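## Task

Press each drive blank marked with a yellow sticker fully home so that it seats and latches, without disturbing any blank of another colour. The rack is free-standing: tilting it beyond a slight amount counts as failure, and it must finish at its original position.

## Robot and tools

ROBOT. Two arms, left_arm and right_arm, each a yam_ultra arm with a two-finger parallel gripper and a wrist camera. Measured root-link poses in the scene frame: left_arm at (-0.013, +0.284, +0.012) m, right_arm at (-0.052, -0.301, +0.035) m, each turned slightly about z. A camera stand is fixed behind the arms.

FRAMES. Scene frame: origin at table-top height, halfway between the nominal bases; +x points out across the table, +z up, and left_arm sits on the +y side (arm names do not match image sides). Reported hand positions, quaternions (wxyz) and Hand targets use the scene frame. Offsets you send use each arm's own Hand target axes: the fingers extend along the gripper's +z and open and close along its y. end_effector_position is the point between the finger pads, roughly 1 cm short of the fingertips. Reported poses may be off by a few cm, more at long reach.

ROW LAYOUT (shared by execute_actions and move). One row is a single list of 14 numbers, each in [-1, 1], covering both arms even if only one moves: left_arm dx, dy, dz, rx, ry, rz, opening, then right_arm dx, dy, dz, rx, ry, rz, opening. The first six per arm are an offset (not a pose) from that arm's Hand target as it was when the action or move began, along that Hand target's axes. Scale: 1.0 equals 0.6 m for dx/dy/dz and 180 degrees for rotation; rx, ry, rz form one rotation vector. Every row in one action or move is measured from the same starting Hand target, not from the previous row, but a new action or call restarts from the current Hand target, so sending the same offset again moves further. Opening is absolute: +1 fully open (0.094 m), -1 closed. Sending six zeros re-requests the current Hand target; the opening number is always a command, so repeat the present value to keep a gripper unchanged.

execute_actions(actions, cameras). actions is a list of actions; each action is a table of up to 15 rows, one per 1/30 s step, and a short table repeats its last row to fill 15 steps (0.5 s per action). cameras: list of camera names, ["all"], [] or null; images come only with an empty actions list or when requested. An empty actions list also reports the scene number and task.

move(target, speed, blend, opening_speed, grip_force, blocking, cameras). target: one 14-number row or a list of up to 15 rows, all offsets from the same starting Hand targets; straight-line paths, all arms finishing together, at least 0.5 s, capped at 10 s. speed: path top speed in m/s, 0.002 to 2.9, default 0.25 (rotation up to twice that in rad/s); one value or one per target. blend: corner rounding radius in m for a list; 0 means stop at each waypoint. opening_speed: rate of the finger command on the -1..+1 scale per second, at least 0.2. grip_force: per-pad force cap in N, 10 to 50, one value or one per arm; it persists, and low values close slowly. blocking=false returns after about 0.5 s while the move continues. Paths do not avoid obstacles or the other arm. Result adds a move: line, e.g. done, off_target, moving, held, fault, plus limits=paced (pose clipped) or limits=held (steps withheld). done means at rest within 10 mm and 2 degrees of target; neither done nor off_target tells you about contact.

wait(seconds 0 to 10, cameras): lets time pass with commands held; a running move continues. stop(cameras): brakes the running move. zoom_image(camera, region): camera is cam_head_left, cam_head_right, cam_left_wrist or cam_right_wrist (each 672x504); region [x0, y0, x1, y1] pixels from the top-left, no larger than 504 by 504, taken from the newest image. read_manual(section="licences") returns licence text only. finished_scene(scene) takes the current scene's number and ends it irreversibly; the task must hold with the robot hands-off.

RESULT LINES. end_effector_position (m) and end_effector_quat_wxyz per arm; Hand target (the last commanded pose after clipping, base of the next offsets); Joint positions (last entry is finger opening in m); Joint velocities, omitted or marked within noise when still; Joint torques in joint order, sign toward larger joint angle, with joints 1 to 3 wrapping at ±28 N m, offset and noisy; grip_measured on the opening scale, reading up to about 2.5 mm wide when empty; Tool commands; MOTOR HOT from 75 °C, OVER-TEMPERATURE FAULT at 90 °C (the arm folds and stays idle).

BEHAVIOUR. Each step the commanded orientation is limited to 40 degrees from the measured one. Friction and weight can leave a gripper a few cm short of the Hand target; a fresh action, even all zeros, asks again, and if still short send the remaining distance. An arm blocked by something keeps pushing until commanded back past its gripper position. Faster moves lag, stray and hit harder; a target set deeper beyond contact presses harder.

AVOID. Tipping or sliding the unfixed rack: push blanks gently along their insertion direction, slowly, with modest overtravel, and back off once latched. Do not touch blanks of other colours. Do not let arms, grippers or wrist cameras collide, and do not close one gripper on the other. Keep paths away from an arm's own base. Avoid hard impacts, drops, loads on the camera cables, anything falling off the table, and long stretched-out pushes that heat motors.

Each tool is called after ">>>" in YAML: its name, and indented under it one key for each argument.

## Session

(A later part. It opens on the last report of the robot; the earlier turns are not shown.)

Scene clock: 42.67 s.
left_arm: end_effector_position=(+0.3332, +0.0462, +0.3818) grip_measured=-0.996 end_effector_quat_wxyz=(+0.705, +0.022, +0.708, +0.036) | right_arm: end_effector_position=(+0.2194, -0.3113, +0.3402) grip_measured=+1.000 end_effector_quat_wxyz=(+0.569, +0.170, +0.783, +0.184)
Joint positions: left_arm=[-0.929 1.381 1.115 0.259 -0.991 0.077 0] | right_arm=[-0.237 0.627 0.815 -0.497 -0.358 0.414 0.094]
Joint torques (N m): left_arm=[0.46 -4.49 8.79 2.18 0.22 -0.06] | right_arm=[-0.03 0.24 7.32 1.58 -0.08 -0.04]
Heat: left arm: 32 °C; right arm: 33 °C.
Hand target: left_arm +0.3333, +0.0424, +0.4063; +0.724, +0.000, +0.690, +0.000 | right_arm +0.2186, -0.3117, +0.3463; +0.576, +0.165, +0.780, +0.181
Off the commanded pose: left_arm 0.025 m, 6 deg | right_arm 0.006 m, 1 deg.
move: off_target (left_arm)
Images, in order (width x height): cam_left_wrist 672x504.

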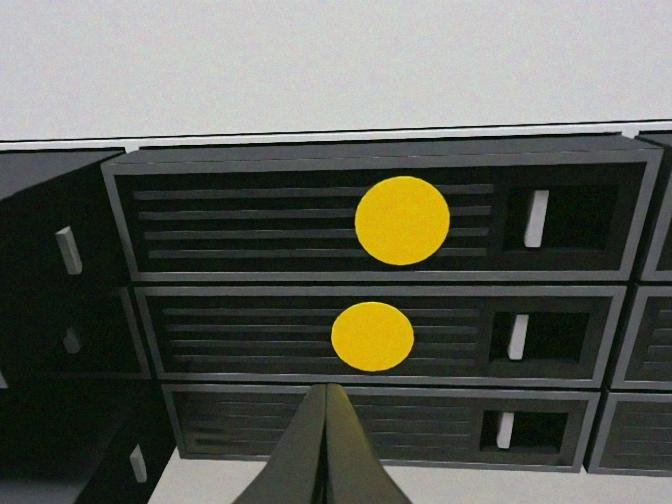

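>>> move:
  target: [-0.02,-0.02,0,0,0,0,-1,0,0,0,0,0,0,1]
  speed: 0.08
  cameras: ["cam_left_wrist"]

Scene clock: 44.20 s.
left_arm: end_effector_position=(+0.3356, +0.0340, +0.3983) grip_measured=-0.996 end_effector_quat_wxyz=(+0.712, +0.016, +0.701, +0.022) | right_arm: end_effector_position=(+0.2194, -0.3113, +0.3402) grip_measured=+1.000 end_effector_quat_wxyz=(+0.569, +0.170, +0.783, +0.184)
Joint positions: left_arm=[-0.941 1.418 1.187 0.259 -0.991 0.077 0] | right_arm=[-0.237 0.627 0.815 -0.497 -0.358 0.414 0.094]
Joint torques (N m): left_arm=[-0.62 -4.68 9.31 1.77 0 -0.02] | right_arm=[-0.02 0.24 7.32 1.59 -0.08 -0.05]
Heat: left arm: 32 °C; right arm: 33 °C.
Hand target: left_arm +0.3327, +0.0304, +0.4183; +0.724, +0.000, +0.690, +0.000 | right_arm +0.2186, -0.3117, +0.3463; +0.576, +0.165, +0.780, +0.181
Off the commanded pose: left_arm 0.021 m, 4 deg | right_arm 0.006 m, 1 deg.
move: off_target (left_arm)
Images, in order (width x height): cam_left_wrist 672x504.

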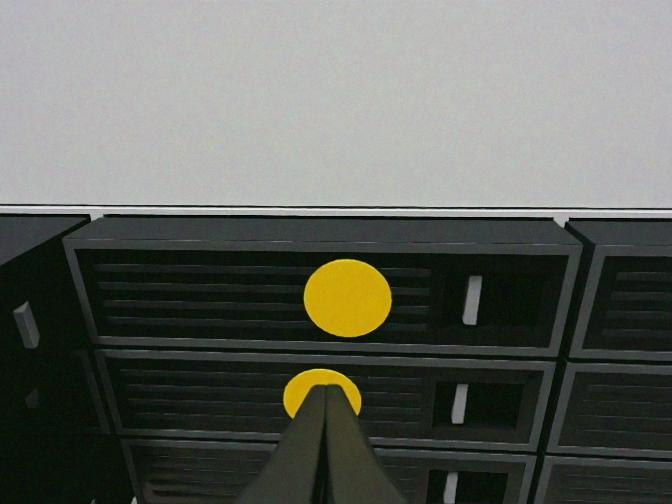

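Good; push.

>>> move:
  target: [0.003,0,0.05,0,0,0,-1,0,0,0,0,0,0,1]
  speed: 0.05
  cameras: ["cam_left_wrist"]

>>> move:
  target: [0,0,0.025,0,0,0,-1,0,0,0,0,0,0,1]
  speed: 0.05
  cameras: ["cam_left_wrist"]

Scene clock: 45.70 s.
left_arm: end_effector_position=(+0.3430, +0.0285, +0.3976) grip_measured=-0.996 end_effector_quat_wxyz=(+0.711, +0.018, +0.702, +0.023) | right_arm: end_effector_position=(+0.2194, -0.3113, +0.3402) grip_measured=+1.000 end_effector_quat_wxyz=(+0.569, +0.170, +0.783, +0.184)
Joint positions: left_arm=[-0.93 1.45 1.215 0.259 -0.978 0.077 0] | right_arm=[-0.237 0.627 0.815 -0.497 -0.358 0.414 0.094]
Joint torques (N m): left_arm=[4.19 -2.93 10.92 1.83 0.65 -0.11] | right_arm=[-0.03 0.23 7.32 1.58 -0.08 -0.04]
Heat: left arm: 32 °C; right arm: 33 °C.
Hand target: left_arm +0.3627, +0.0304, +0.4179; +0.724, +0.000, +0.690, +0.000 | right_arm +0.2186, -0.3117, +0.3463; +0.576, +0.165, +0.780, +0.181
Off the commanded pose: left_arm 0.028 m, 4 deg | right_arm 0.006 m, 1 deg.
move: off_target (left_arm)
Images, in order (width x height): cam_left_wrist 672x504.

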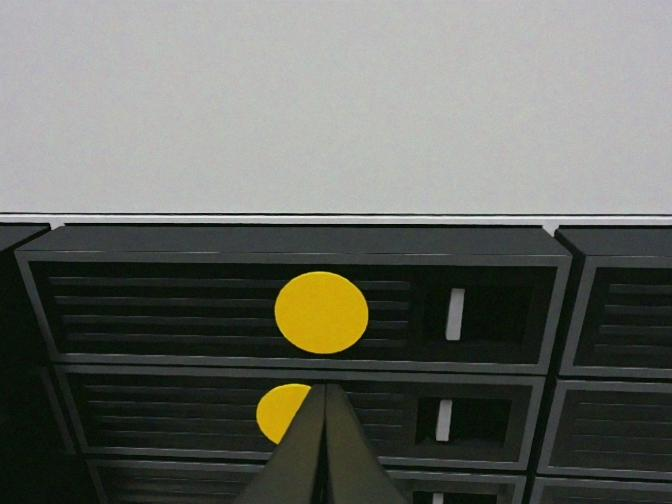

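Scene clock: 46.70 s.
left_arm: end_effector_position=(+0.3435, +0.0284, +0.3979) grip_measured=-0.996 end_effector_quat_wxyz=(+0.711, +0.018, +0.703, +0.025) | right_arm: end_effector_position=(+0.2194, -0.3113, +0.3402) grip_measured=+1.000 end_effector_quat_wxyz=(+0.569, +0.170, +0.783, +0.184)
Joint positions: left_arm=[-0.93 1.453 1.221 0.253 -0.981 0.077 0] | right_arm=[-0.237 0.627 0.815 -0.497 -0.358 0.414 0.094]
Joint torques (N m): left_arm=[7.02 -1.44 12.05 1.91 1.03 -0.1] | right_arm=[-0.05 0.23 7.32 1.59 -0.08 -0.03]
Heat: left arm: 32 °C; right arm: 33 °C.
Hand target: left_arm +0.3777, +0.0304, +0.4187; +0.724, +0.000, +0.690, +0.000 | right_arm +0.2186, -0.3117, +0.3463; +0.576, +0.165, +0.780, +0.181
Off the commanded pose: left_arm 0.040 m, 4 deg | right_arm 0.006 m, 1 deg.
move: off_target (left_arm)
Images, in order (width x height): cam_left_wrist 672x504.

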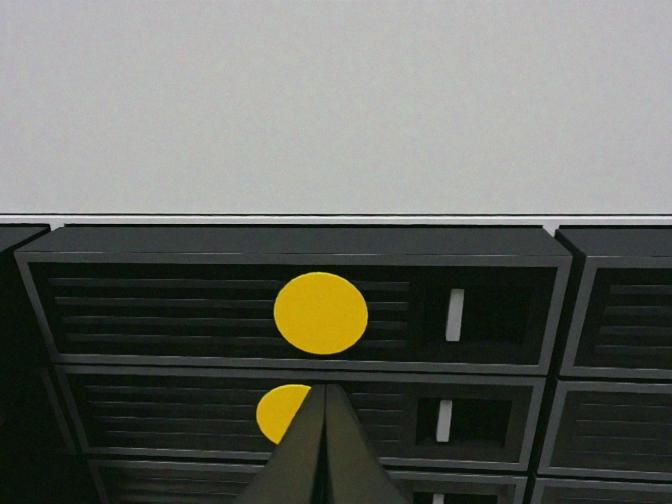

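>>> move:
  target:
    - [0,0,-0.1,0,0,0,-1,0,0,0,0,0,0,1]
    - [0,0,-0.25,0,0,0,-1,0,0,0,0,0,0,1]
  blend: 0.02
  speed: 0.15
  cameras: ["all"]

>>> zoom_image:
  camera: "cam_left_wrist"
  region: [100, 120, 500, 420]

Scene clock: 49.57 s.
left_arm: end_effector_position=(+0.2301, +0.0202, +0.3993) grip_measured=-0.996 end_effector_quat_wxyz=(+0.716, +0.029, +0.698, +0.020) | right_arm: end_effector_position=(+0.2194, -0.3113, +0.3402) grip_measured=+1.000 end_effector_quat_wxyz=(+0.569, +0.170, +0.783, +0.184)
Joint positions: left_arm=[-1.295 1.288 1.063 0.327 -1.322 0.168 0] | right_arm=[-0.237 0.627 0.815 -0.497 -0.358 0.414 0.094]
Joint torques (N m): left_arm=[-0.36 -5.53 5.61 1.9 -0.06 0.08] | right_arm=[-0.03 0.25 7.31 1.59 -0.08 -0.03]
Heat: left arm: 32 °C; right arm: 33 °C.
Hand target: left_arm +0.2279, +0.0304, +0.4116; +0.724, +0.000, +0.690, +0.000 | right_arm +0.2186, -0.3117, +0.3463; +0.576, +0.165, +0.780, +0.181
Off the commanded pose: left_arm 0.016 m, 4 deg | right_arm 0.006 m, 1 deg.
move: off_target (left_arm)

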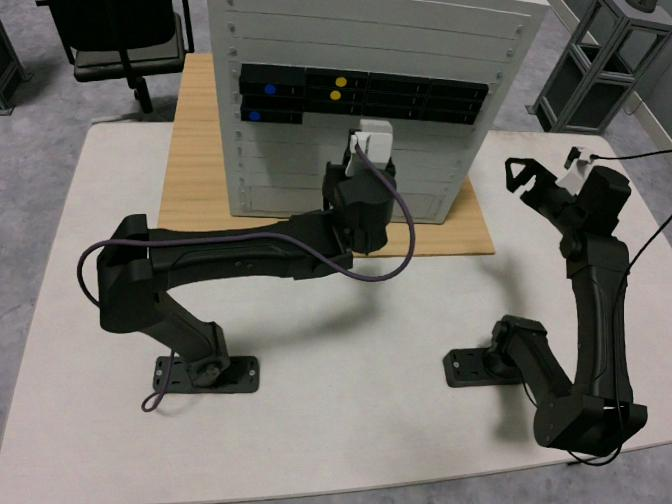

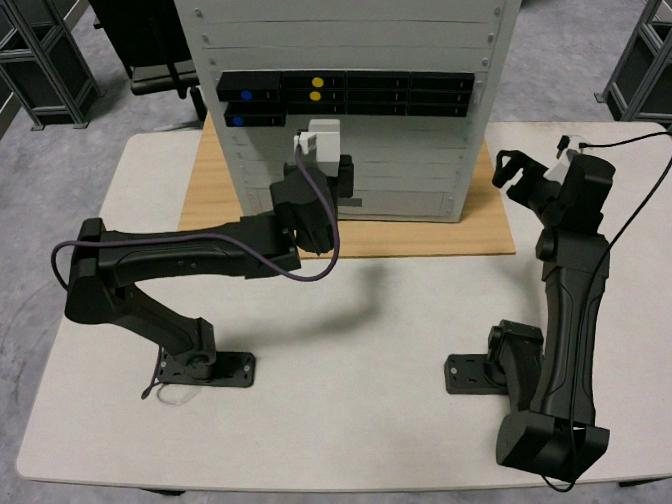

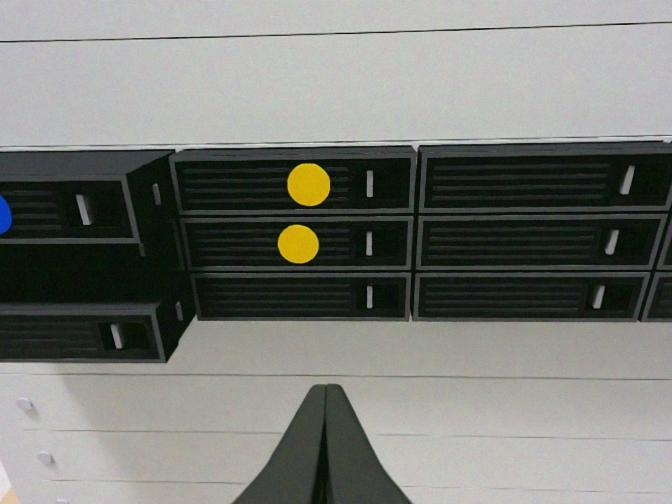

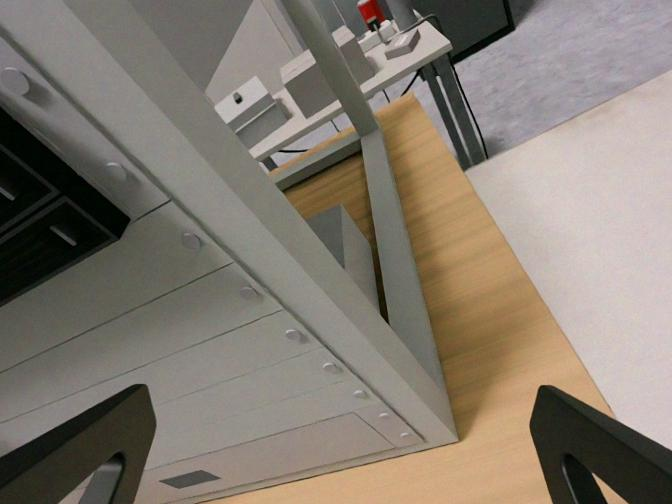

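Scaled by 1.260 from the camera's 672x504 image, which has a finer 960x720 frame.

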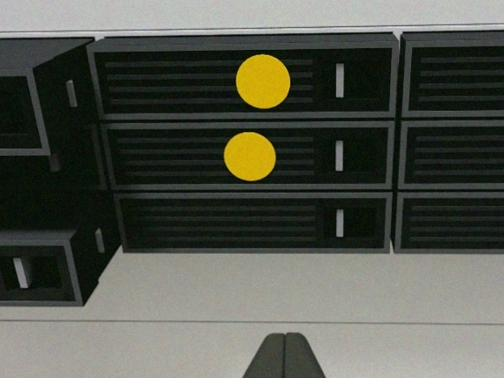

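>>> finished_scene:
  scene: 2

The scene is finished: the task was done.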